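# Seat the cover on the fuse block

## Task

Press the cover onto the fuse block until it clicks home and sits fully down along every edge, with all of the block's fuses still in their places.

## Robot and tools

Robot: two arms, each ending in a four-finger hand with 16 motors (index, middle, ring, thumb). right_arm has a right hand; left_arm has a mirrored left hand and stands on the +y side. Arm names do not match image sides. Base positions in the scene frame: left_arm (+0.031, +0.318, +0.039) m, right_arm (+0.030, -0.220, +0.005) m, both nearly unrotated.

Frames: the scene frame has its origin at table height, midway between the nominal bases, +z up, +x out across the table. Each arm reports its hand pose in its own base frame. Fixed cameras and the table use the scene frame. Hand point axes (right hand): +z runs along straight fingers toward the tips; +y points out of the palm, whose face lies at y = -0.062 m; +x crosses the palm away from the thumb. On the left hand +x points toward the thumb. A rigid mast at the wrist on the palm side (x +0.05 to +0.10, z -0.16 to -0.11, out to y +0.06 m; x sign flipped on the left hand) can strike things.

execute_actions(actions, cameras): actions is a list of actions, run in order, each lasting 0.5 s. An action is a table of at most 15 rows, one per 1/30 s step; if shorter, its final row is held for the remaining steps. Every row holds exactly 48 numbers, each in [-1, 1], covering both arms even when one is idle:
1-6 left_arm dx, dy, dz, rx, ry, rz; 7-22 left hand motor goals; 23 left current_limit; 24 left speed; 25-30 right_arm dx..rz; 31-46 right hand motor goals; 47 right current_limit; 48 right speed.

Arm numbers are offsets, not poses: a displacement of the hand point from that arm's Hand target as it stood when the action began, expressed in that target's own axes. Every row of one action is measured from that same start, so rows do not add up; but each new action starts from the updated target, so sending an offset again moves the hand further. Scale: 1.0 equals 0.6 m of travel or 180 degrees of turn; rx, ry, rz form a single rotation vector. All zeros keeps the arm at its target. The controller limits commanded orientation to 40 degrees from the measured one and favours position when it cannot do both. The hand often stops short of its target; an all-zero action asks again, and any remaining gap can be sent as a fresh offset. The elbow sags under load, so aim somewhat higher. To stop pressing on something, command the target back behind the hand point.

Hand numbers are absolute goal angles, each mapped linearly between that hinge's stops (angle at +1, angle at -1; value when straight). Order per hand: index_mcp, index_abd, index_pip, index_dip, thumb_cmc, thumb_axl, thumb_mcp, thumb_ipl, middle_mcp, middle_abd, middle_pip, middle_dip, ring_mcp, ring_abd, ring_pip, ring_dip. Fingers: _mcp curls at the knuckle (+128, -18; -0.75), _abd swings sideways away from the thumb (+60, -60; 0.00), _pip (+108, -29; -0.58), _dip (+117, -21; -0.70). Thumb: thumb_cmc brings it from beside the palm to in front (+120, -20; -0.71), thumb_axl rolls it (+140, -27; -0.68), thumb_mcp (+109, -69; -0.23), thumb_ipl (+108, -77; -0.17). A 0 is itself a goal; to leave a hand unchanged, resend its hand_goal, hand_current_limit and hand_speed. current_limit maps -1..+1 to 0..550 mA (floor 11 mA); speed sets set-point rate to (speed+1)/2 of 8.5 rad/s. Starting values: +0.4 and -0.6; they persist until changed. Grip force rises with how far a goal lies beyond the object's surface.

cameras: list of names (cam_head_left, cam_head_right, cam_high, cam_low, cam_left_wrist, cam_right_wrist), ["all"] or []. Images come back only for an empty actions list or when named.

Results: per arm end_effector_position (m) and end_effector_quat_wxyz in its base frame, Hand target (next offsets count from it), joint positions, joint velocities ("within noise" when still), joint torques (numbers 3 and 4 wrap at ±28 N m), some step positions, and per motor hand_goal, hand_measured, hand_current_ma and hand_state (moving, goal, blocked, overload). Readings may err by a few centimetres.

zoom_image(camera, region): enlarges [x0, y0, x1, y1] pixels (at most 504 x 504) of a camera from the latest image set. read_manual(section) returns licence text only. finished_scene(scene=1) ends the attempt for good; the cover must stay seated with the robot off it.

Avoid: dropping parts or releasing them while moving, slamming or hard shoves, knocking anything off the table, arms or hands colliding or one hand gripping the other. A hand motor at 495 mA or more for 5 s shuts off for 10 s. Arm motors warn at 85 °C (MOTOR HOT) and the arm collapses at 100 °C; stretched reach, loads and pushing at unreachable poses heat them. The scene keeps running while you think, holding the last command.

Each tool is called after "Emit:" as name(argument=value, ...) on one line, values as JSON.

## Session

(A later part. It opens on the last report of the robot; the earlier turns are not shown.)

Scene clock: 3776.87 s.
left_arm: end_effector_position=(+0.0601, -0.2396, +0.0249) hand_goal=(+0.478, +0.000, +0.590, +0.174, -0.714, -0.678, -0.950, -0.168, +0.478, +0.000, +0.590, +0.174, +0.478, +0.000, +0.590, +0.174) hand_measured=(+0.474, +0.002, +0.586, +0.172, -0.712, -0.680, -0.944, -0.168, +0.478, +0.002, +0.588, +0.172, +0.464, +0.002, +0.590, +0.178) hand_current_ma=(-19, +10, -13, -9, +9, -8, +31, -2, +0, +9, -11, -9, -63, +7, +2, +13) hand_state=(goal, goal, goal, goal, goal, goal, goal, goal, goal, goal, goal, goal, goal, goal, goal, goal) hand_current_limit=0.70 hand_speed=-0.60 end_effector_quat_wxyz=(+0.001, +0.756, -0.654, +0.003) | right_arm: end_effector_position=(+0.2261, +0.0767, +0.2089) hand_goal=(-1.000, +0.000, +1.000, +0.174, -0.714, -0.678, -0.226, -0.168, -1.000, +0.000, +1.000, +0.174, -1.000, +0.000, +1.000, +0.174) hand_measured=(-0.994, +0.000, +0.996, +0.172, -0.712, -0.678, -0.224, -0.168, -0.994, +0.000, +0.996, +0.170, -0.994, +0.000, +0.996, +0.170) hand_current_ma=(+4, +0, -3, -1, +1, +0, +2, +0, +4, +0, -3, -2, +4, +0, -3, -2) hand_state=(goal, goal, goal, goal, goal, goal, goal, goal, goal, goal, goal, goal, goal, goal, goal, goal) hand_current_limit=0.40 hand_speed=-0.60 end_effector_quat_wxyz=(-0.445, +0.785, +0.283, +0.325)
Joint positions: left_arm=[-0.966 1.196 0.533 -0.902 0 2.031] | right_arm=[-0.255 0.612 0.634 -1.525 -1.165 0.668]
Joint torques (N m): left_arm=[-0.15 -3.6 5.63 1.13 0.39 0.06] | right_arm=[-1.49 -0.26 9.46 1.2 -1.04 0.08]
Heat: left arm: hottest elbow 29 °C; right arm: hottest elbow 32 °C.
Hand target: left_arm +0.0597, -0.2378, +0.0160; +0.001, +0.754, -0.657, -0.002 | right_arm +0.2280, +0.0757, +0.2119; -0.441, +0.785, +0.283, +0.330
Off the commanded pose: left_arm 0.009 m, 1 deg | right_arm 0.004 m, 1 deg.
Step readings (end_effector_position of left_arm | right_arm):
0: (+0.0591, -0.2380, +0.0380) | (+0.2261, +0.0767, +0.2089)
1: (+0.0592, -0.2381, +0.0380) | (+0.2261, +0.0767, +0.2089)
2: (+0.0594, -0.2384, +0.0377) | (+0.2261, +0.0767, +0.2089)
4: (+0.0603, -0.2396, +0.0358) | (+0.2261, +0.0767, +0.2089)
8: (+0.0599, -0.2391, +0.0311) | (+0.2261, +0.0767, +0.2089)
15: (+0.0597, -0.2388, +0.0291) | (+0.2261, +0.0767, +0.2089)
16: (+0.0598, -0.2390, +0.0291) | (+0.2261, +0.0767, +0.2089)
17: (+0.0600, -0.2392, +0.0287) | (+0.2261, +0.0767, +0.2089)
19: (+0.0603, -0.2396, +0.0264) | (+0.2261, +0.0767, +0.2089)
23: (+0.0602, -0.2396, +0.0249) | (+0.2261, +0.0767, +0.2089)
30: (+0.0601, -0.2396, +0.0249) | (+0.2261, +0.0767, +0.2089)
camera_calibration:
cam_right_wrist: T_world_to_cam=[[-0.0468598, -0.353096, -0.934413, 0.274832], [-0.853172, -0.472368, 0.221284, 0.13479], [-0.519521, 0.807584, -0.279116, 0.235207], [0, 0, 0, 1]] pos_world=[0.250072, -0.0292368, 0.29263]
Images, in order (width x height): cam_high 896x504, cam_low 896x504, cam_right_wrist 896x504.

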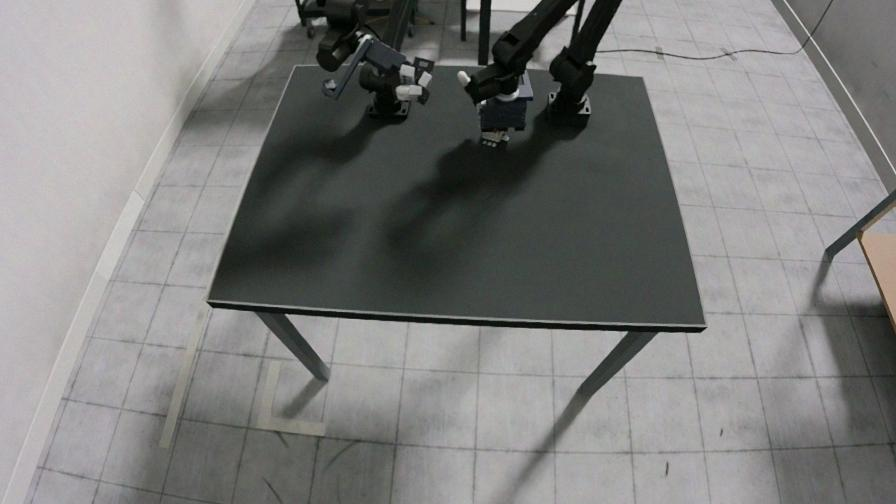

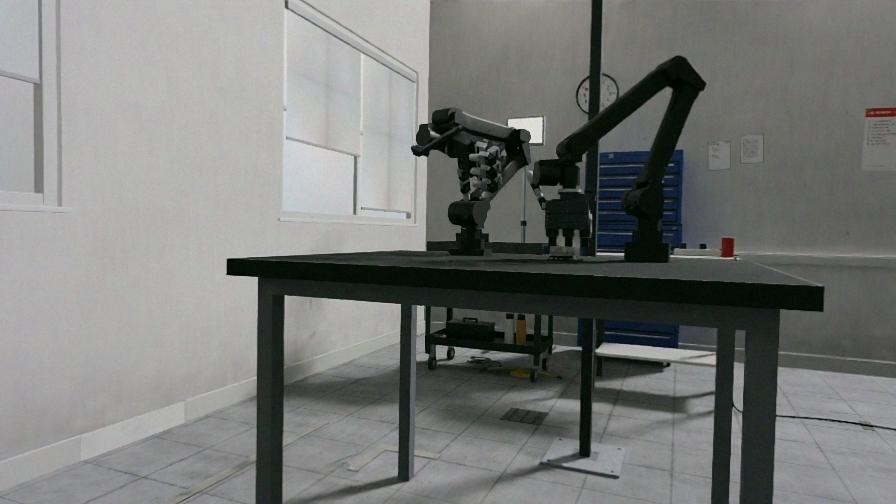

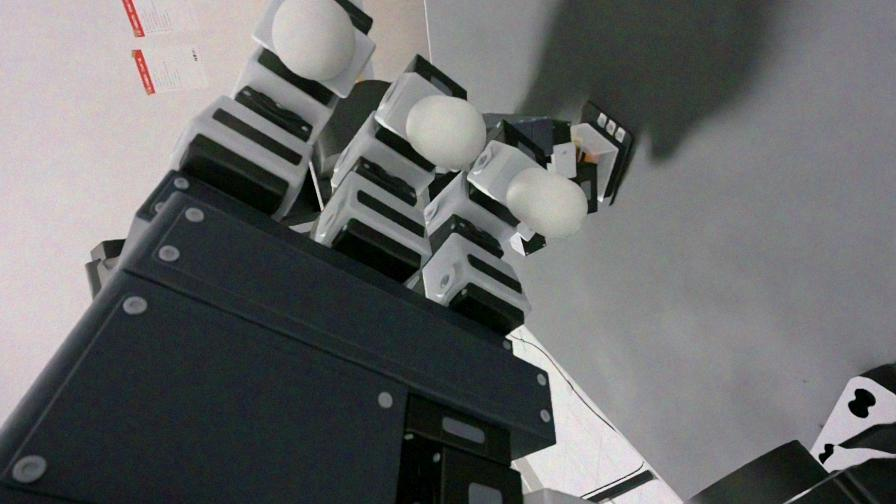

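Emit:
execute_actions(actions=[[[-0.0075,0.0057,0.025,-0.0029,-0.006,0,0.479,0,0.591,0.174,-0.714,-0.678,-0.95,-0.168,0.479,0,0.591,0.174,0.479,0,0.591,0.174,0.75,-0.6,0,0,0,0,0,0,-1,0,1,0.174,-0.714,-0.678,-0.226,-0.168,-1,0,1,0.174,-1,0,1,0.174,0.4,-0.6]],[[-0.0065,0.0045,0.025,-0.0029,-0.006,0,0.479,0,0.591,0.174,-0.714,-0.678,-0.95,-0.168,0.479,0,0.591,0.174,0.479,0,0.591,0.174,0.75,-0.6,0,0,0,0,0,0,-1,0,1,0.174,-0.714,-0.678,-0.226,-0.168,-1,0,1,0.174,-1,0,1,0.174,0.4,-0.6]]], cameras=["cam_high","cam_low","cam_right_wrist"])

Emit:
zoom_image(camera="cam_low", region=[515, 200, 595, 270])

Emit:
zoom_image(camera="cam_right_wrist", region=[540, 40, 700, 240])

Scene clock: 3796.60 s.
left_arm: end_effector_position=(+0.0611, -0.2398, +0.0221) hand_goal=(+0.478, +0.000, +0.590, +0.174, -0.714, -0.678, -0.950, -0.168, +0.478, +0.000, +0.590, +0.174, +0.478, +0.000, +0.590, +0.174) hand_measured=(+0.500, +0.002, +0.586, +0.172, -0.712, -0.680, -0.944, -0.168, +0.516, +0.002, +0.586, +0.172, +0.464, +0.002, +0.590, +0.178) hand_current_ma=(+102, +10, -13, -9, +9, -8, +30, -2, +182, +9, -17, -5, -63, +7, +2, +13) hand_state=(blocked, goal, goal, goal, goal, goal, goal, goal, blocked, goal, goal, goal, goal, goal, goal, goal) hand_current_limit=0.75 hand_speed=-0.60 end_effector_quat_wxyz=(+0.002, +0.753, -0.658, +0.004) | right_arm: end_effector_position=(+0.2261, +0.0767, +0.2089) hand_goal=(-1.000, +0.000, +1.000, +0.174, -0.714, -0.678, -0.226, -0.168, -1.000, +0.000, +1.000, +0.174, -1.000, +0.000, +1.000, +0.174) hand_measured=(-0.994, +0.000, +0.996, +0.172, -0.712, -0.678, -0.224, -0.168, -0.994, +0.000, +0.996, +0.170, -0.994, +0.000, +0.996, +0.170) hand_current_ma=(+4, +0, -3, -1, +1, +0, +2, +0, +4, +0, -3, -2, +4, +0, -3, -2) hand_state=(goal, goal, goal, goal, goal, goal, goal, goal, goal, goal, goal, goal, goal, goal, goal, goal) hand_current_limit=0.40 hand_speed=-0.60 end_effector_quat_wxyz=(-0.445, +0.785, +0.283, +0.325)
Joint positions: left_arm=[-0.963 1.206 0.53 -0.887 0.001 2.043] | right_arm=[-0.255 0.612 0.634 -1.525 -1.165 0.668]
Joint torques (N m): left_arm=[-0.56 -0.32 2.61 2.89 0.29 -0.08] | right_arm=[-1.49 -0.15 9.43 1.2 -1.04 0.08]
Heat: left arm: hottest elbow 29 °C; right arm: hottest elbow 32 °C.
Hand target: left_arm +0.0522, -0.2299, -0.0139; -0.005, +0.754, -0.656, -0.023 | right_arm +0.2280, +0.0757, +0.2119; -0.441, +0.785, +0.283, +0.330
Off the commanded pose: left_arm 0.038 m, 3 deg | right_arm 0.004 m, 1 deg.
Step readings (end_effector_position of left_arm | right_arm):
0: (+0.0601, -0.2396, +0.0249) | (+0.2261, +0.0767, +0.2089)
1: (+0.0601, -0.2395, +0.0248) | (+0.2261, +0.0767, +0.2089)
2: (+0.0602, -0.2396, +0.0245) | (+0.2261, +0.0767, +0.2089)
4: (+0.0605, -0.2402, +0.0241) | (+0.2261, +0.0767, +0.2089)
8: (+0.0608, -0.2407, +0.0237) | (+0.2261, +0.0767, +0.2089)
15: (+0.0609, -0.2408, +0.0236) | (+0.2261, +0.0767, +0.2089)
16: (+0.0610, -0.2408, +0.0236) | (+0.2261, +0.0767, +0.2089)
17: (+0.0608, -0.2404, +0.0230) | (+0.2261, +0.0767, +0.2089)
19: (+0.0609, -0.2400, +0.0222) | (+0.2261, +0.0767, +0.2089)
23: (+0.0611, -0.2399, +0.0221) | (+0.2261, +0.0767, +0.2089)
30: (+0.0610, -0.2398, +0.0221) | (+0.2261, +0.0767, +0.2089)
camera_calibration:
cam_right_wrist: T_world_to_cam=[[-0.0468598, -0.353096, -0.934413, 0.274832], [-0.853172, -0.472368, 0.221284, 0.13479], [-0.519521, 0.807584, -0.279116, 0.235207], [0, 0, 0, 1]] pos_world=[0.250072, -0.0292368, 0.29263]
Images, in order (width x height): cam_high 896x504, cam_low 896x504, cam_right_wrist 896x504.

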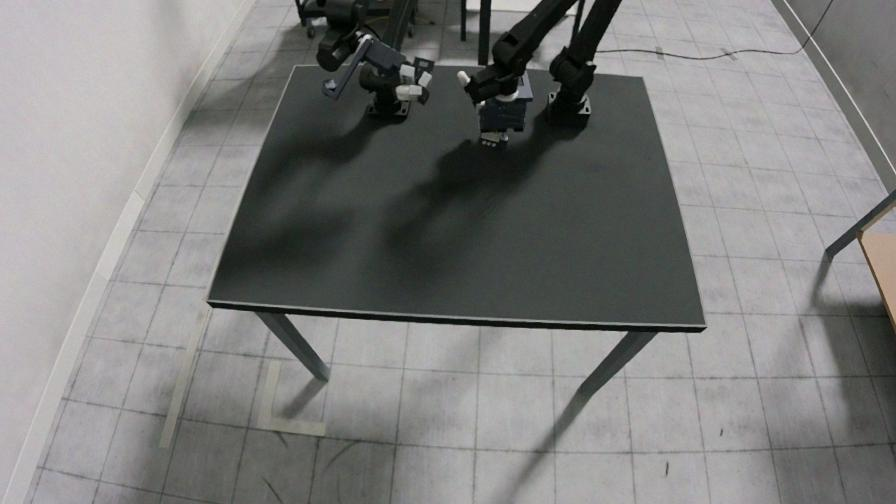

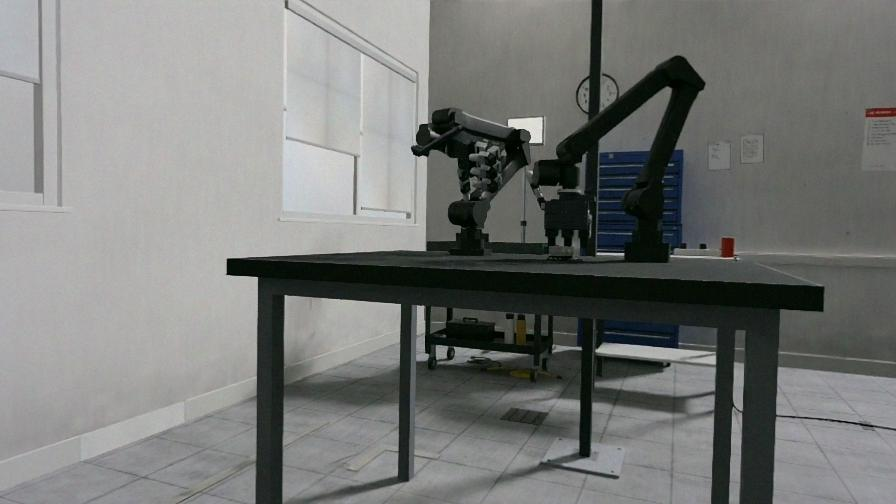

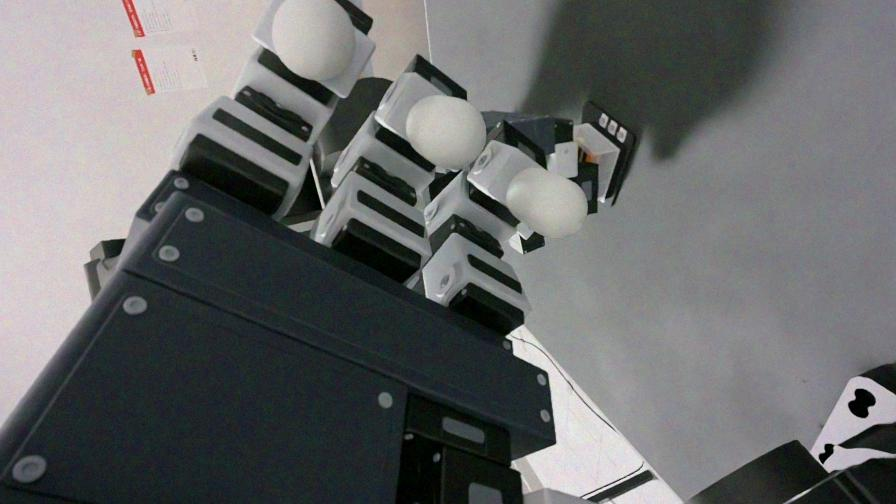

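Scaled by 6.300 from the camera's 896x504 image, which has a finer 1280x720 frame.

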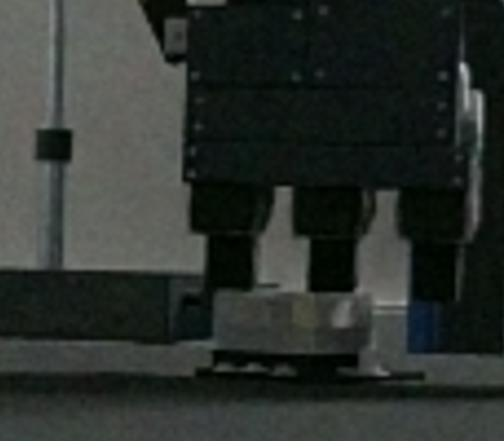

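Scaled by 2.520 from the camera's 896x504 image, which has a finer 1280x720 frame.

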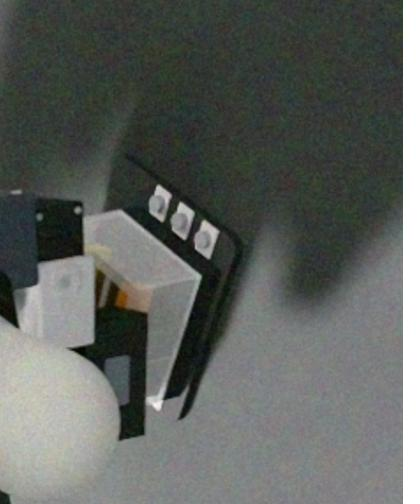

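Emit:
execute_actions(actions=[[[-0.0055,0.003,0.025,-0.0029,-0.006,0,0.45,0,0.591,0.174,-0.714,-0.678,-0.95,-0.168,0.43,0,0.591,0.174,0.479,0,0.591,0.174,0.78,-0.6,0,0,0,0,0,0,-1,0,1,0.174,-0.714,-0.678,-0.226,-0.168,-1,0,1,0.174,-1,0,1,0.174,0.4,-0.6]],[[-0.0055,0.003,0.025,-0.0029,-0.006,0,0.43,0,0.591,0.174,-0.714,-0.678,-0.95,-0.168,0.41,0,0.591,0.174,0.479,0,0.591,0.174,0.78,-0.6,0,0,0,0,0,0,-1,0,1,0.174,-0.714,-0.678,-0.226,-0.168,-1,0,1,0.174,-1,0,1,0.174,0.4,-0.6]]], cameras=["cam_high","cam_low","cam_right_wrist"])

Emit:
zoom_image(camera="cam_low", region=[515, 200, 595, 270])

Emit:
zoom_image(camera="cam_right_wrist", region=[540, 40, 700, 240])

Scene clock: 3815.23 s.
left_arm: end_effector_position=(+0.0599, -0.2374, +0.0199) hand_goal=(+0.430, +0.000, +0.590, +0.174, -0.714, -0.678, -0.950, -0.168, +0.410, +0.000, +0.590, +0.174, +0.478, +0.000, +0.590, +0.174) hand_measured=(+0.498, +0.002, +0.586, +0.172, -0.712, -0.680, -0.944, -0.168, +0.518, +0.002, +0.580, +0.174, +0.464, +0.002, +0.590, +0.178) hand_current_ma=(+337, +10, -13, -9, +9, -8, +30, -2, +489, +9, -44, -4, -63, +7, +2, +13) hand_state=(blocked, goal, goal, goal, goal, goal, goal, goal, blocked, goal, goal, goal, goal, goal, goal, goal) hand_current_limit=0.78 hand_speed=-0.60 end_effector_quat_wxyz=(+0.006, +0.749, -0.662, +0.001) | right_arm: end_effector_position=(+0.2261, +0.0767, +0.2089) hand_goal=(-1.000, +0.000, +1.000, +0.174, -0.714, -0.678, -0.226, -0.168, -1.000, +0.000, +1.000, +0.174, -1.000, +0.000, +1.000, +0.174) hand_measured=(-0.994, +0.000, +0.996, +0.172, -0.712, -0.678, -0.224, -0.168, -0.994, +0.000, +0.996, +0.170, -0.994, +0.000, +0.996, +0.170) hand_current_ma=(+4, +0, -3, -1, +1, +0, +2, +0, +4, +0, -3, -2, +4, +0, -3, -2) hand_state=(goal, goal, goal, goal, goal, goal, goal, goal, goal, goal, goal, goal, goal, goal, goal, goal) hand_current_limit=0.40 hand_speed=-0.60 end_effector_quat_wxyz=(-0.445, +0.785, +0.283, +0.325)
Joint positions: left_arm=[-0.956 1.211 0.524 -0.879 0.011 2.062] | right_arm=[-0.255 0.612 0.634 -1.525 -1.165 0.668]
Joint torques (N m): left_arm=[-0.67 2.73 0.46 4.31 -0.11 -0.18] | right_arm=[-1.44 -0.15 9.4 1.2 -1.04 0.09]
Heat: left arm: hottest elbow 28 °C; right arm: hottest elbow 32 °C.
Hand target: left_arm +0.0468, -0.2227, -0.0433; -0.010, +0.753, -0.656, -0.043 | right_arm +0.2280, +0.0757, +0.2119; -0.441, +0.785, +0.283, +0.330
Off the commanded pose: left_arm 0.066 m, 5 deg | right_arm 0.004 m, 1 deg.
Step readings (end_effector_position of left_arm | right_arm):
0: (+0.0611, -0.2398, +0.0221) | (+0.2261, +0.0767, +0.2089)
1: (+0.0610, -0.2397, +0.0219) | (+0.2261, +0.0767, +0.2089)
2: (+0.0610, -0.2396, +0.0218) | (+0.2261, +0.0767, +0.2089)
4: (+0.0612, -0.2394, +0.0217) | (+0.2261, +0.0767, +0.2089)
8: (+0.0613, -0.2390, +0.0216) | (+0.2261, +0.0767, +0.2089)
15: (+0.0612, -0.2390, +0.0216) | (+0.2261, +0.0767, +0.2089)
16: (+0.0612, -0.2390, +0.0216) | (+0.2261, +0.0767, +0.2089)
17: (+0.0608, -0.2383, +0.0211) | (+0.2261, +0.0767, +0.2089)
19: (+0.0599, -0.2374, +0.0199) | (+0.2261, +0.0767, +0.2089)
23: (+0.0598, -0.2375, +0.0198) | (+0.2261, +0.0767, +0.2089)
30: (+0.0598, -0.2374, +0.0199) | (+0.2261, +0.0767, +0.2089)
camera_calibration:
cam_right_wrist: T_world_to_cam=[[-0.0468598, -0.353096, -0.934413, 0.274832], [-0.853172, -0.472368, 0.221284, 0.13479], [-0.519521, 0.807584, -0.279116, 0.235207], [0, 0, 0, 1]] pos_world=[0.250072, -0.0292368, 0.29263]
Images, in order (width x height): cam_high 896x504, cam_low 896x504, cam_right_wrist 896x504.

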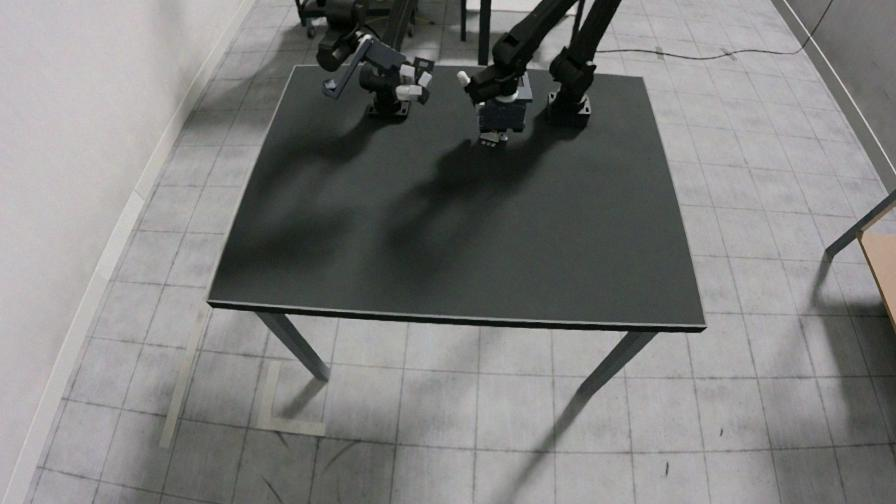

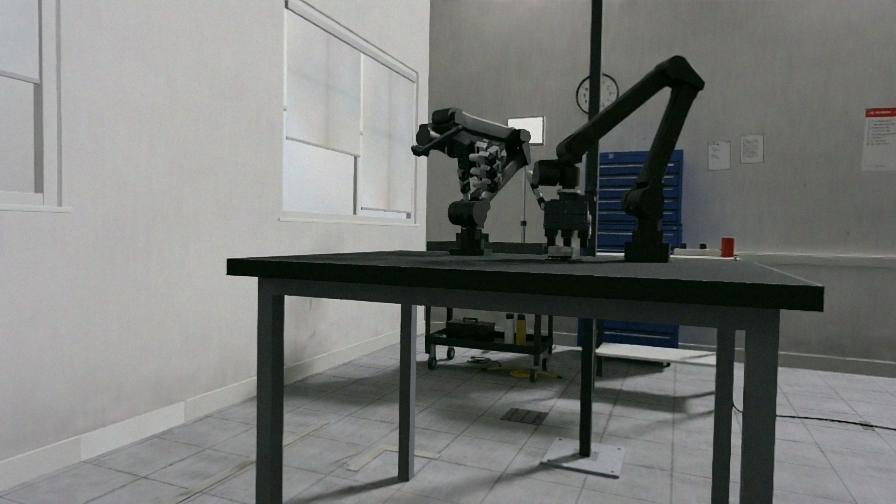

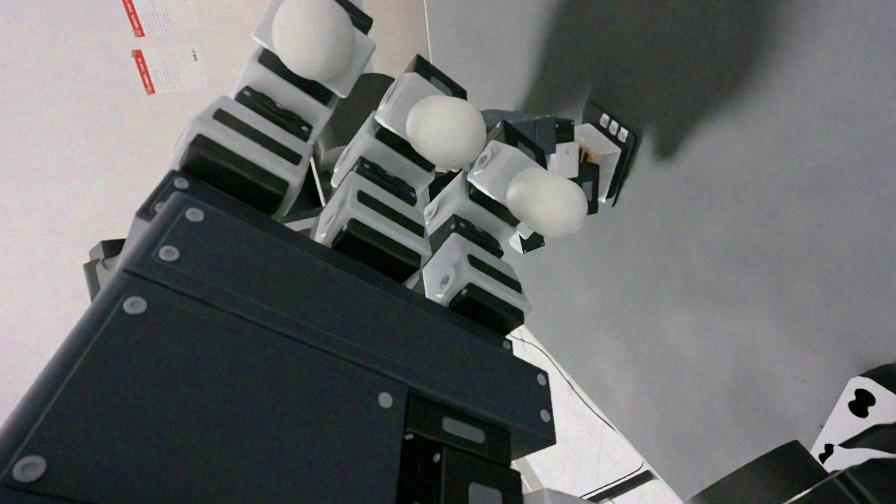

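Scaled by 6.300 from the camera's 896x504 image, which has a finer 1280x720 frame.

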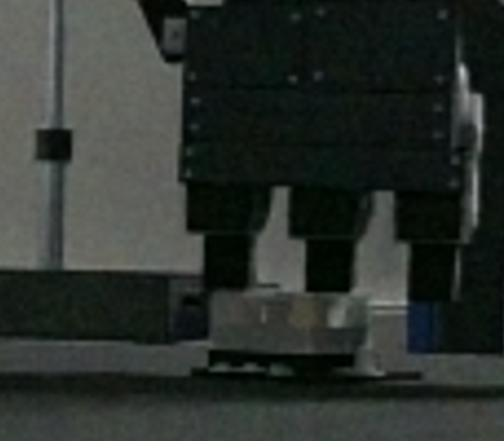

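Scaled by 2.520 from the camera's 896x504 image, which has a finer 1280x720 frame.

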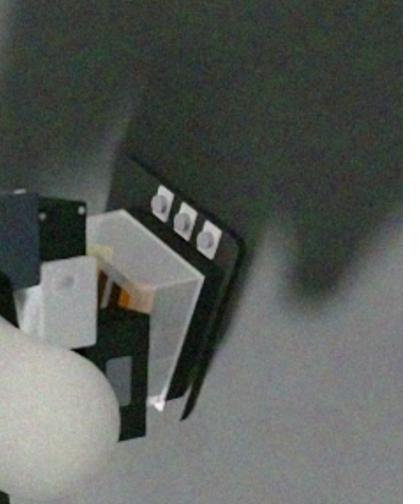

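Emit:
execute_actions(actions=[[[0.0201,-0.0137,-0.1012,0.0126,0.025,0,0.48,0,0.591,0.174,-0.714,-0.678,-0.95,-0.168,0.49,0,0.591,0.174,0.479,0,0.591,0.174,0.6,-0.6,0,0,0,0,0,0,-1,0,1,0.174,-0.714,-0.678,-0.226,-0.168,-1,0,1,0.174,-1,0,1,0.174,0.4,-0.6]]])

Emit:
execute_actions(actions=[[[0.0162,-0.0078,-0.133,0,0,0,0.479,0,0.591,0.174,-0.714,-0.678,-0.95,-0.168,0.479,0,0.591,0.174,0.479,0,0.591,0.174,0.6,-0.6,0,0,0,0,0,0,-1,0,1,0.174,-0.714,-0.678,-0.226,-0.168,-1,0,1,0.174,-1,0,1,0.174,0.4,-0.6]]], cameras=["cam_high","cam_low","cam_right_wrist"])

Emit:
zoom_image(camera="cam_low", region=[535, 225, 595, 270])

Emit:
zoom_image(camera="cam_right_wrist", region=[550, 90, 650, 220])

Emit:
zoom_image(camera="cam_high", region=[475, 110, 515, 155])

Scene clock: 3849.07 s.
left_arm: end_effector_position=(+0.0625, -0.2411, +0.0237) hand_goal=(+0.480, +0.000, +0.590, +0.174, -0.714, -0.678, -0.950, -0.168, +0.490, +0.000, +0.590, +0.174, +0.478, +0.000, +0.590, +0.174) hand_measured=(+0.496, +0.002, +0.586, +0.172, -0.712, -0.680, -0.944, -0.168, +0.528, +0.002, +0.572, +0.174, +0.464, +0.002, +0.590, +0.178) hand_current_ma=(+72, +10, -13, -9, +5, -8, +30, -2, +189, +9, -79, -3, -63, +7, +2, +13) hand_state=(goal, goal, goal, goal, goal, goal, goal, goal, blocked, goal, goal, goal, goal, goal, goal, goal) hand_current_limit=0.60 hand_speed=-0.60 end_effector_quat_wxyz=(+0.007, +0.749, -0.662, +0.009) | right_arm: end_effector_position=(+0.2261, +0.0767, +0.2089) hand_goal=(-1.000, +0.000, +1.000, +0.174, -0.714, -0.678, -0.226, -0.168, -1.000, +0.000, +1.000, +0.174, -1.000, +0.000, +1.000, +0.174) hand_measured=(-0.994, +0.000, +0.996, +0.172, -0.712, -0.678, -0.224, -0.168, -0.994, +0.000, +0.996, +0.170, -0.994, +0.000, +0.996, +0.170) hand_current_ma=(+4, +0, -3, -1, +1, +0, +2, +0, +4, +0, -3, -2, +4, +0, -3, -2) hand_state=(goal, goal, goal, goal, goal, goal, goal, goal, goal, goal, goal, goal, goal, goal, goal, goal) hand_current_limit=0.40 hand_speed=-0.60 end_effector_quat_wxyz=(-0.445, +0.785, +0.283, +0.325)
Joint positions: left_arm=[-0.956 1.203 0.531 -0.879 0.011 2.062] | right_arm=[-0.255 0.612 0.634 -1.525 -1.165 0.668]
Joint velocities: left_arm=[within noise] | right_arm=[0.005 -0.044 -0.002 -0.017 0.007 -0.081]
Joint torques (N m): left_arm=[-1.08 -4.42 5.52 0.38 -0.02 -0.23] | right_arm=[-1.44 -0.09 9.46 1.18 -1.04 0.09]
Heat: left arm: hottest elbow 26 °C; right arm: hottest elbow 32 °C.
Hand target: left_arm +0.0596, -0.2378, +0.0159; +0.001, +0.754, -0.657, +0.000 | right_arm +0.2280, +0.0757, +0.2119; -0.441, +0.785, +0.283, +0.330
Off the commanded pose: left_arm 0.009 m, 2 deg | right_arm 0.004 m, 1 deg.
Step readings (end_effector_position of left_arm | right_arm):
0: (+0.0599, -0.2374, +0.0199) | (+0.2261, +0.0767, +0.2089)
1: (+0.0600, -0.2376, +0.0200) | (+0.2261, +0.0767, +0.2089)
2: (+0.0607, -0.2384, +0.0206) | (+0.2261, +0.0767, +0.2089)
4: (+0.0622, -0.2405, +0.0224) | (+0.2261, +0.0767, +0.2089)
8: (+0.0625, -0.2410, +0.0236) | (+0.2261, +0.0767, +0.2089)
15: (+0.0625, -0.2411, +0.0237) | (+0.2261, +0.0767, +0.2089)

Scene clock: 3849.93 s.
left_arm: end_effector_position=(+0.0573, -0.2359, +0.0820) hand_goal=(+0.478, +0.000, +0.590, +0.174, -0.714, -0.678, -0.950, -0.168, +0.478, +0.000, +0.590, +0.174, +0.478, +0.000, +0.590, +0.174) hand_measured=(+0.472, +0.002, +0.586, +0.172, -0.712, -0.680, -0.944, -0.168, +0.474, +0.002, +0.586, +0.174, +0.464, +0.002, +0.590, +0.178) hand_current_ma=(-27, +10, -12, -9, +4, -8, +30, -2, -22, +9, -12, -3, -62, +7, +2, +13) hand_state=(goal, goal, goal, goal, goal, goal, goal, goal, goal, goal, goal, goal, goal, goal, goal, goal) hand_current_limit=0.60 hand_speed=-0.60 end_effector_quat_wxyz=(-0.001, +0.750, -0.661, -0.016) | right_arm: end_effector_position=(+0.2261, +0.0767, +0.2089) hand_goal=(-1.000, +0.000, +1.000, +0.174, -0.714, -0.678, -0.226, -0.168, -1.000, +0.000, +1.000, +0.174, -1.000, +0.000, +1.000, +0.174) hand_measured=(-0.994, +0.000, +0.996, +0.172, -0.712, -0.678, -0.224, -0.168, -0.994, +0.000, +0.996, +0.170, -0.994, +0.000, +0.996, +0.170) hand_current_ma=(+4, +0, -3, -1, +1, +0, +2, +0, +4, +0, -3, -2, +4, +0, -3, -2) hand_state=(goal, goal, goal, goal, goal, goal, goal, goal, goal, goal, goal, goal, goal, goal, goal, goal) hand_current_limit=0.40 hand_speed=-0.60 end_effector_quat_wxyz=(-0.445, +0.785, +0.283, +0.325)
Joint positions: left_arm=[-0.964 1.104 0.64 -1.139 0.006 2.05] | right_arm=[-0.255 0.612 0.634 -1.525 -1.165 0.668]
Joint torques (N m): left_arm=[-0.5 -5.6 9.91 -0.38 0.17 -0.12] | right_arm=[-1.49 -0.15 9.44 1.18 -1.04 0.09]
Heat: left arm: hottest elbow 26 °C; right arm: hottest elbow 32 °C.
Hand target: left_arm +0.0656, -0.2467, +0.0956; +0.000, +0.754, -0.657, +0.000 | right_arm +0.2280, +0.0757, +0.2119; -0.441, +0.785, +0.283, +0.330
Off the commanded pose: left_arm 0.019 m, 2 deg | right_arm 0.004 m, 1 deg.
Step readings (end_effector_position of left_arm | right_arm):
0: (+0.0625, -0.2411, +0.0237) | (+0.2261, +0.0767, +0.2089)
1: (+0.0625, -0.2410, +0.0240) | (+0.2261, +0.0767, +0.2089)
2: (+0.0615, -0.2398, +0.0254) | (+0.2261, +0.0767, +0.2089)
4: (+0.0567, -0.2336, +0.0330) | (+0.2261, +0.0767, +0.2089)
8: (+0.0546, -0.2324, +0.0579) | (+0.2261, +0.0767, +0.2089)
15: (+0.0591, -0.2387, +0.0818) | (+0.2261, +0.0767, +0.2089)
camera_calibration:
cam_right_wrist: T_world_to_cam=[[-0.0468598, -0.353096, -0.934413, 0.274832], [-0.853172, -0.472368, 0.221284, 0.13479], [-0.519521, 0.807584, -0.279116, 0.235207], [0, 0, 0, 1]] pos_world=[0.250072, -0.0292368, 0.29263]
Images, in order (width x height): cam_high 896x504, cam_low 896x504, cam_right_wrist 896x504.

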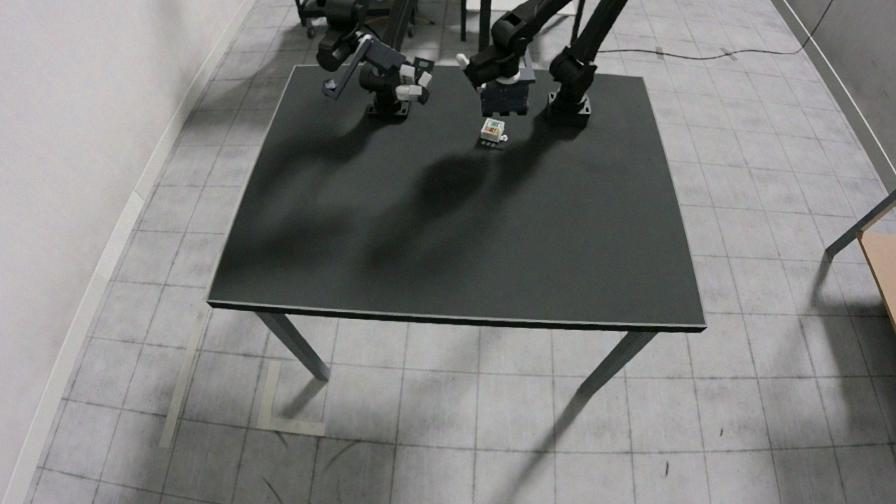

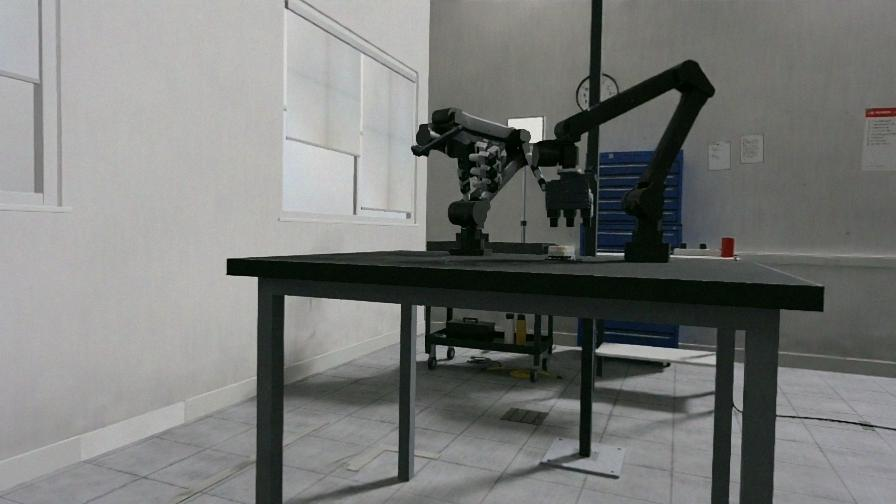

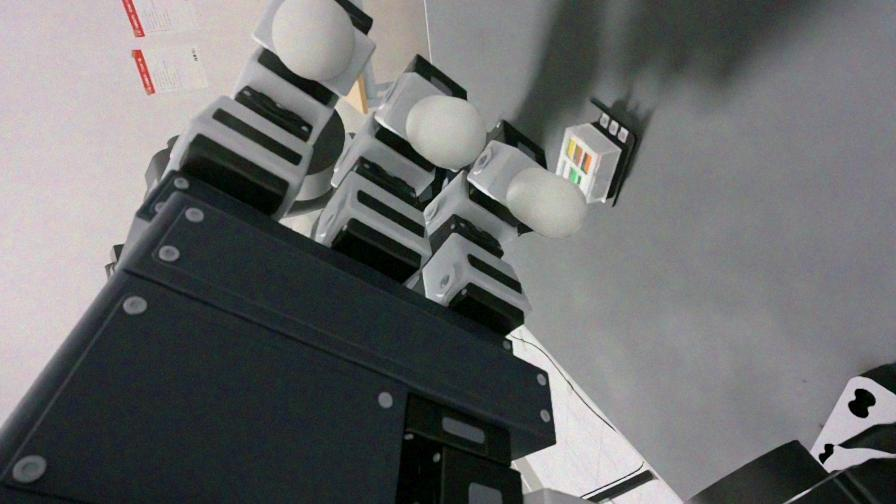

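Scaled by 8.400 from the camera's 896x504 image, which has a finer 1280x720 frame.

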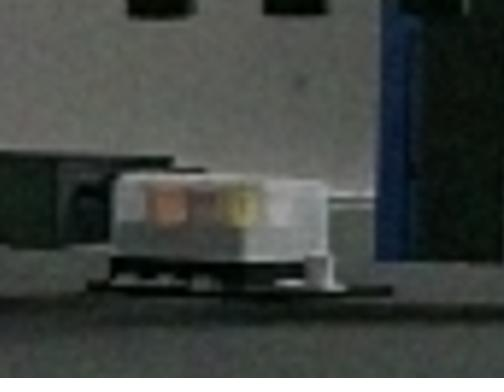

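Scaled by 3.877 from the camera's 896x504 image, which has a finer 1280x720 frame.

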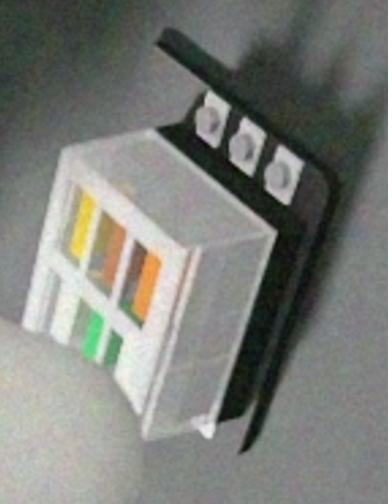

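Scaled by 11.200 from the camera's 896x504 image, which has a finer 1280x720 frame.

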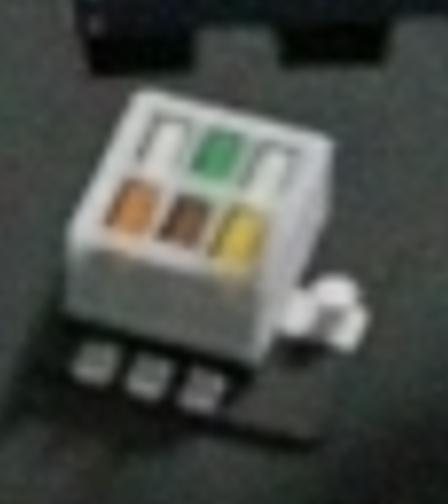

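Emit:
execute_actions(actions=[[[-0.03,0,-0.12,0,0,0,0.479,0,0.591,0.174,-0.714,-0.678,-0.95,-0.168,0.479,0,0.591,0.174,0.479,0,0.591,0.174,0.6,-0.6,0,0,0,0,0,0,-1,0,1,0.174,-0.714,-0.678,-0.226,-0.168,-1,0,1,0.174,-1,0,1,0.174,0.4,-0.6]],[[-0.03,0,-0.1,0,0,0,0.479,0,0.591,0.174,-0.714,-0.678,-0.95,-0.168,0.479,0,0.591,0.174,0.479,0,0.591,0.174,0.6,-0.6,-0.054,-0.001,0.066,0,0,0,-1,0,1,0.174,-0.714,-0.678,-0.226,-0.168,-1,0,1,0.174,-1,0,1,0.174,0.4,-0.6]],[[0,0,0,0,0,0,0.479,0,0.591,0.174,-0.714,-0.678,-0.95,-0.168,0.479,0,0.591,0.174,0.479,0,0.591,0.174,0.6,-0.6,-0.054,-0.001,0.066,0,0,0,-1,0,1,0.174,-0.714,-0.678,-0.226,-0.168,-1,0,1,0.174,-1,0,1,0.174,0.4,-0.6]],[[0,0,0,0,0,0,0.479,0,0.591,0.174,-0.714,-0.678,-0.95,-0.168,0.479,0,0.591,0.174,0.479,0,0.591,0.174,0.6,-0.6,-0.054,-0.001,0.066,0,0,0,-1,0,1,0.174,-0.714,-0.678,-0.226,-0.168,-1,0,1,0.174,-1,0,1,0.174,0.4,-0.6]]], cameras=["cam_high","cam_low","cam_right_wrist"])

Scene clock: 3919.83 s.
left_arm: end_effector_position=(+0.0534, -0.2069, +0.2118) hand_goal=(+0.478, +0.000, +0.590, +0.174, -0.714, -0.678, -0.950, -0.168, +0.478, +0.000, +0.590, +0.174, +0.478, +0.000, +0.590, +0.174) hand_measured=(+0.470, +0.002, +0.588, +0.172, -0.714, -0.680, -0.944, -0.168, +0.472, +0.002, +0.588, +0.174, +0.464, +0.002, +0.590, +0.178) hand_current_ma=(-33, +9, -12, -9, +4, -7, +30, -2, -29, +9, -12, -3, -62, +7, +2, +13) hand_state=(goal, goal, goal, goal, goal, goal, goal, goal, goal, goal, goal, goal, goal, goal, goal, goal) hand_current_limit=0.60 hand_speed=-0.60 end_effector_quat_wxyz=(-0.007, +0.761, -0.649, -0.015) | right_arm: end_effector_position=(+0.2254, +0.0768, +0.2072) hand_goal=(-1.000, +0.000, +1.000, +0.174, -0.714, -0.678, -0.226, -0.168, -1.000, +0.000, +1.000, +0.174, -1.000, +0.000, +1.000, +0.174) hand_measured=(-0.994, +0.000, +0.996, +0.172, -0.712, -0.678, -0.224, -0.168, -0.994, +0.000, +0.996, +0.170, -0.994, +0.000, +0.996, +0.170) hand_current_ma=(+4, +0, -3, -1, +1, +0, +2, +0, +4, +0, -3, -2, +4, +0, -3, -2) hand_state=(goal, goal, goal, goal, goal, goal, goal, goal, goal, goal, goal, goal, goal, goal, goal, goal) hand_current_limit=0.40 hand_speed=-0.60 end_effector_quat_wxyz=(-0.446, +0.786, +0.282, +0.323)
Joint positions: left_arm=[-0.911 0.911 0.879 -1.571 -0.007 2.072] | right_arm=[-0.255 0.612 0.63 -1.525 -1.165 0.668]
Joint torques (N m): left_arm=[0.21 -3.78 11.25 -0.47 0.15 0.11] | right_arm=[-1.32 0.38 9.48 0.7 -0.98 -0.02]
Heat: left arm: hottest elbow 30 °C; right arm: hottest elbow 32 °C.
Hand target: left_arm +0.0608, -0.2110, +0.2277; +0.000, +0.754, -0.657, +0.000 | right_arm +0.2261, +0.0766, +0.2090; -0.445, +0.785, +0.283, +0.325 (last step not sent: back at the drive's target)
Off the commanded pose: left_arm 0.018 m, 2 deg | right_arm 0.050 m, 0 deg.
joint sent to its limit (left arm) — joint 6 (wrist roll), upper limit. The joint targets still meet the commanded pose.
Step readings (end_effector_position of left_arm | right_arm):
0: (+0.0573, -0.2359, +0.0820) | (+0.2261, +0.0767, +0.2089)
1: (+0.0570, -0.2355, +0.0823) | (+0.2261, +0.0767, +0.2089)
2: (+0.0557, -0.2335, +0.0845) | (+0.2261, +0.0767, +0.2089)
4: (+0.0520, -0.2282, +0.0967) | (+0.2261, +0.0767, +0.2089)
8: (+0.0516, -0.2262, +0.1298) | (+0.2261, +0.0767, +0.2089)
15: (+0.0558, -0.2254, +0.1524) | (+0.2261, +0.0767, +0.2089)
16: (+0.0554, -0.2241, +0.1526) | (+0.2261, +0.0767, +0.2089) HELD (not all sent) right_arm
17: (+0.0541, -0.2215, +0.1544) | (+0.2261, +0.0767, +0.2089) HELD (not all sent) right_arm
19: (+0.0517, -0.2159, +0.1648) | (+0.2261, +0.0767, +0.2089) HELD (not all sent) right_arm
23: (+0.0522, -0.2124, +0.1934) | (+0.2261, +0.0767, +0.2089) HELD (not all sent) right_arm
30: (+0.0541, -0.2090, +0.2118) | (+0.2254, +0.0768, +0.2074) HELD (not all sent) right_arm
31: (+0.0539, -0.2083, +0.2118) | (+0.2254, +0.0768, +0.2072) HELD (not all sent) right_arm
32: (+0.0538, -0.2080, +0.2118) | (+0.2254, +0.0768, +0.2072) HELD (not all sent) right_arm
34: (+0.0536, -0.2074, +0.2118) | (+0.2254, +0.0768, +0.2072) HELD (not all sent) right_arm
38: (+0.0535, -0.2071, +0.2118) | (+0.2254, +0.0768, +0.2072) HELD (not all sent) right_arm
45: (+0.0534, -0.2069, +0.2118) | (+0.2254, +0.0768, +0.2072) HELD (not all sent) right_arm
46: (+0.0534, -0.2069, +0.2118) | (+0.2254, +0.0768, +0.2072) HELD (not all sent) right_arm
47: (+0.0534, -0.2069, +0.2118) | (+0.2254, +0.0768, +0.2072) HELD (not all sent) right_arm
49: (+0.0534, -0.2069, +0.2118) | (+0.2254, +0.0768, +0.2072) HELD (not all sent) right_arm
53: (+0.0534, -0.2069, +0.2118) | (+0.2254, +0.0768, +0.2072) HELD (not all sent) right_arm
60: (+0.0534, -0.2069, +0.2118) | (+0.2254, +0.0768, +0.2072) HELD (not all sent) right_arm
HELD (not all sent) right_arm: steps 16 to 60.
pose unreachable (right arm): on one or more control steps of this call, first in action 1 (counted from 0), this arm could not follow its commanded pose, so it was not sent that pose on those steps. It may still have moved: this result reports where it is.
cause: moving toward the commanded pose would bring two parts of the arm too close to each other (joints 2 (shoulder) to 6 (wrist roll) lie between them).
camera_calibration:
cam_right_wrist: T_world_to_cam=[[-0.0503273, -0.352301, -0.934533, 0.274003], [-0.852315, -0.472604, 0.224062, 0.133883], [-0.520601, 0.807793, -0.276486, 0.233897], [0, 0, 0, 1]] pos_world=[0.249668, -0.0291358, 0.290736]
Images, in order (width x height): cam_high 896x504, cam_low 896x504, cam_right_wrist 896x504.

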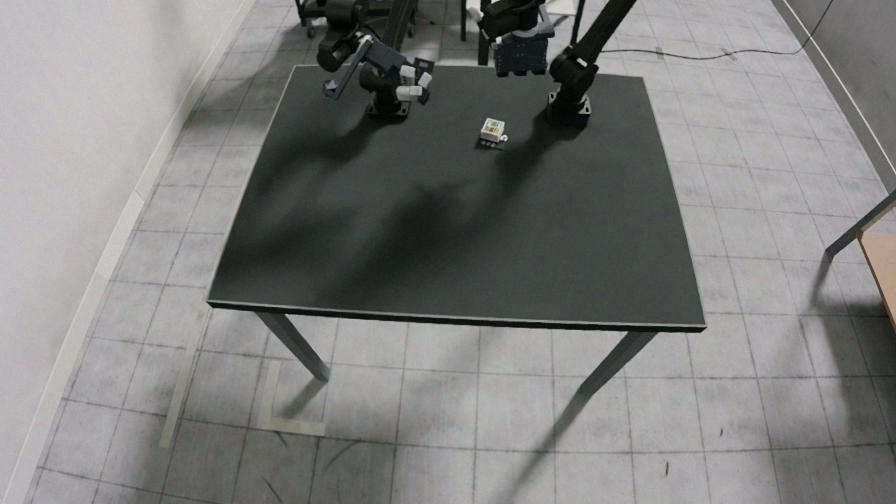

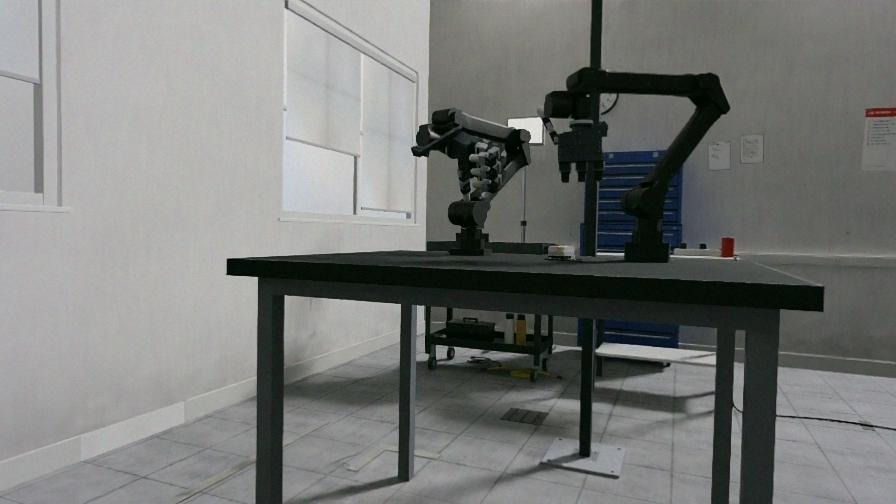

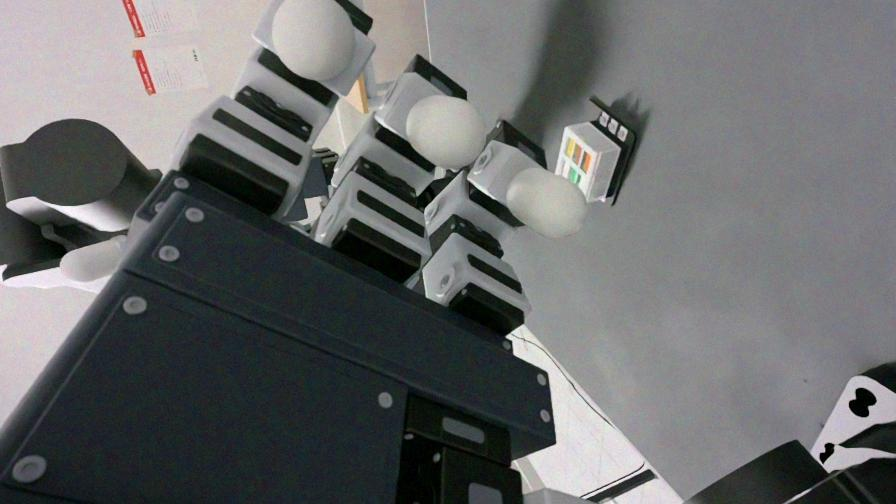

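Emit:
zoom_image(camera="cam_low", region=[515, 200, 595, 270])

Emit:
zoom_image(camera="cam_right_wrist", region=[540, 80, 660, 220])

Scaled by 6.300 from the camera's 896x504 image, which has a finer 1280x720 frame.

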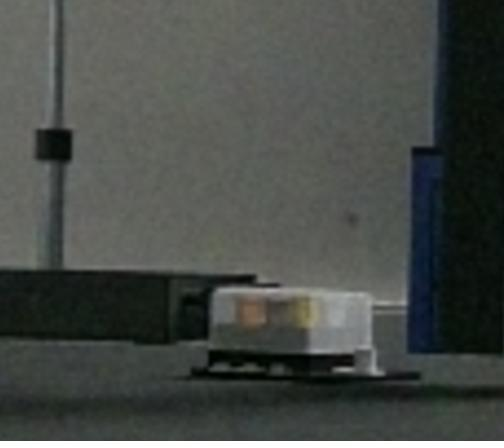

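Scaled by 3.600 from the camera's 896x504 image, which has a finer 1280x720 frame.

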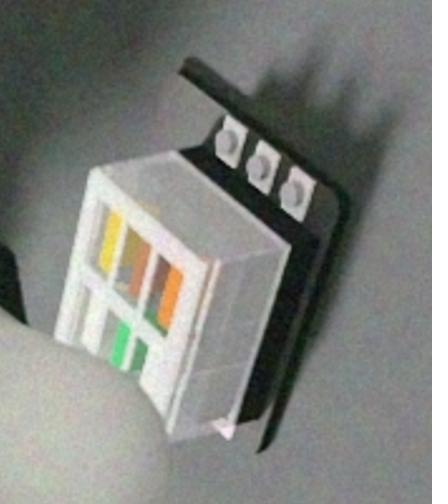

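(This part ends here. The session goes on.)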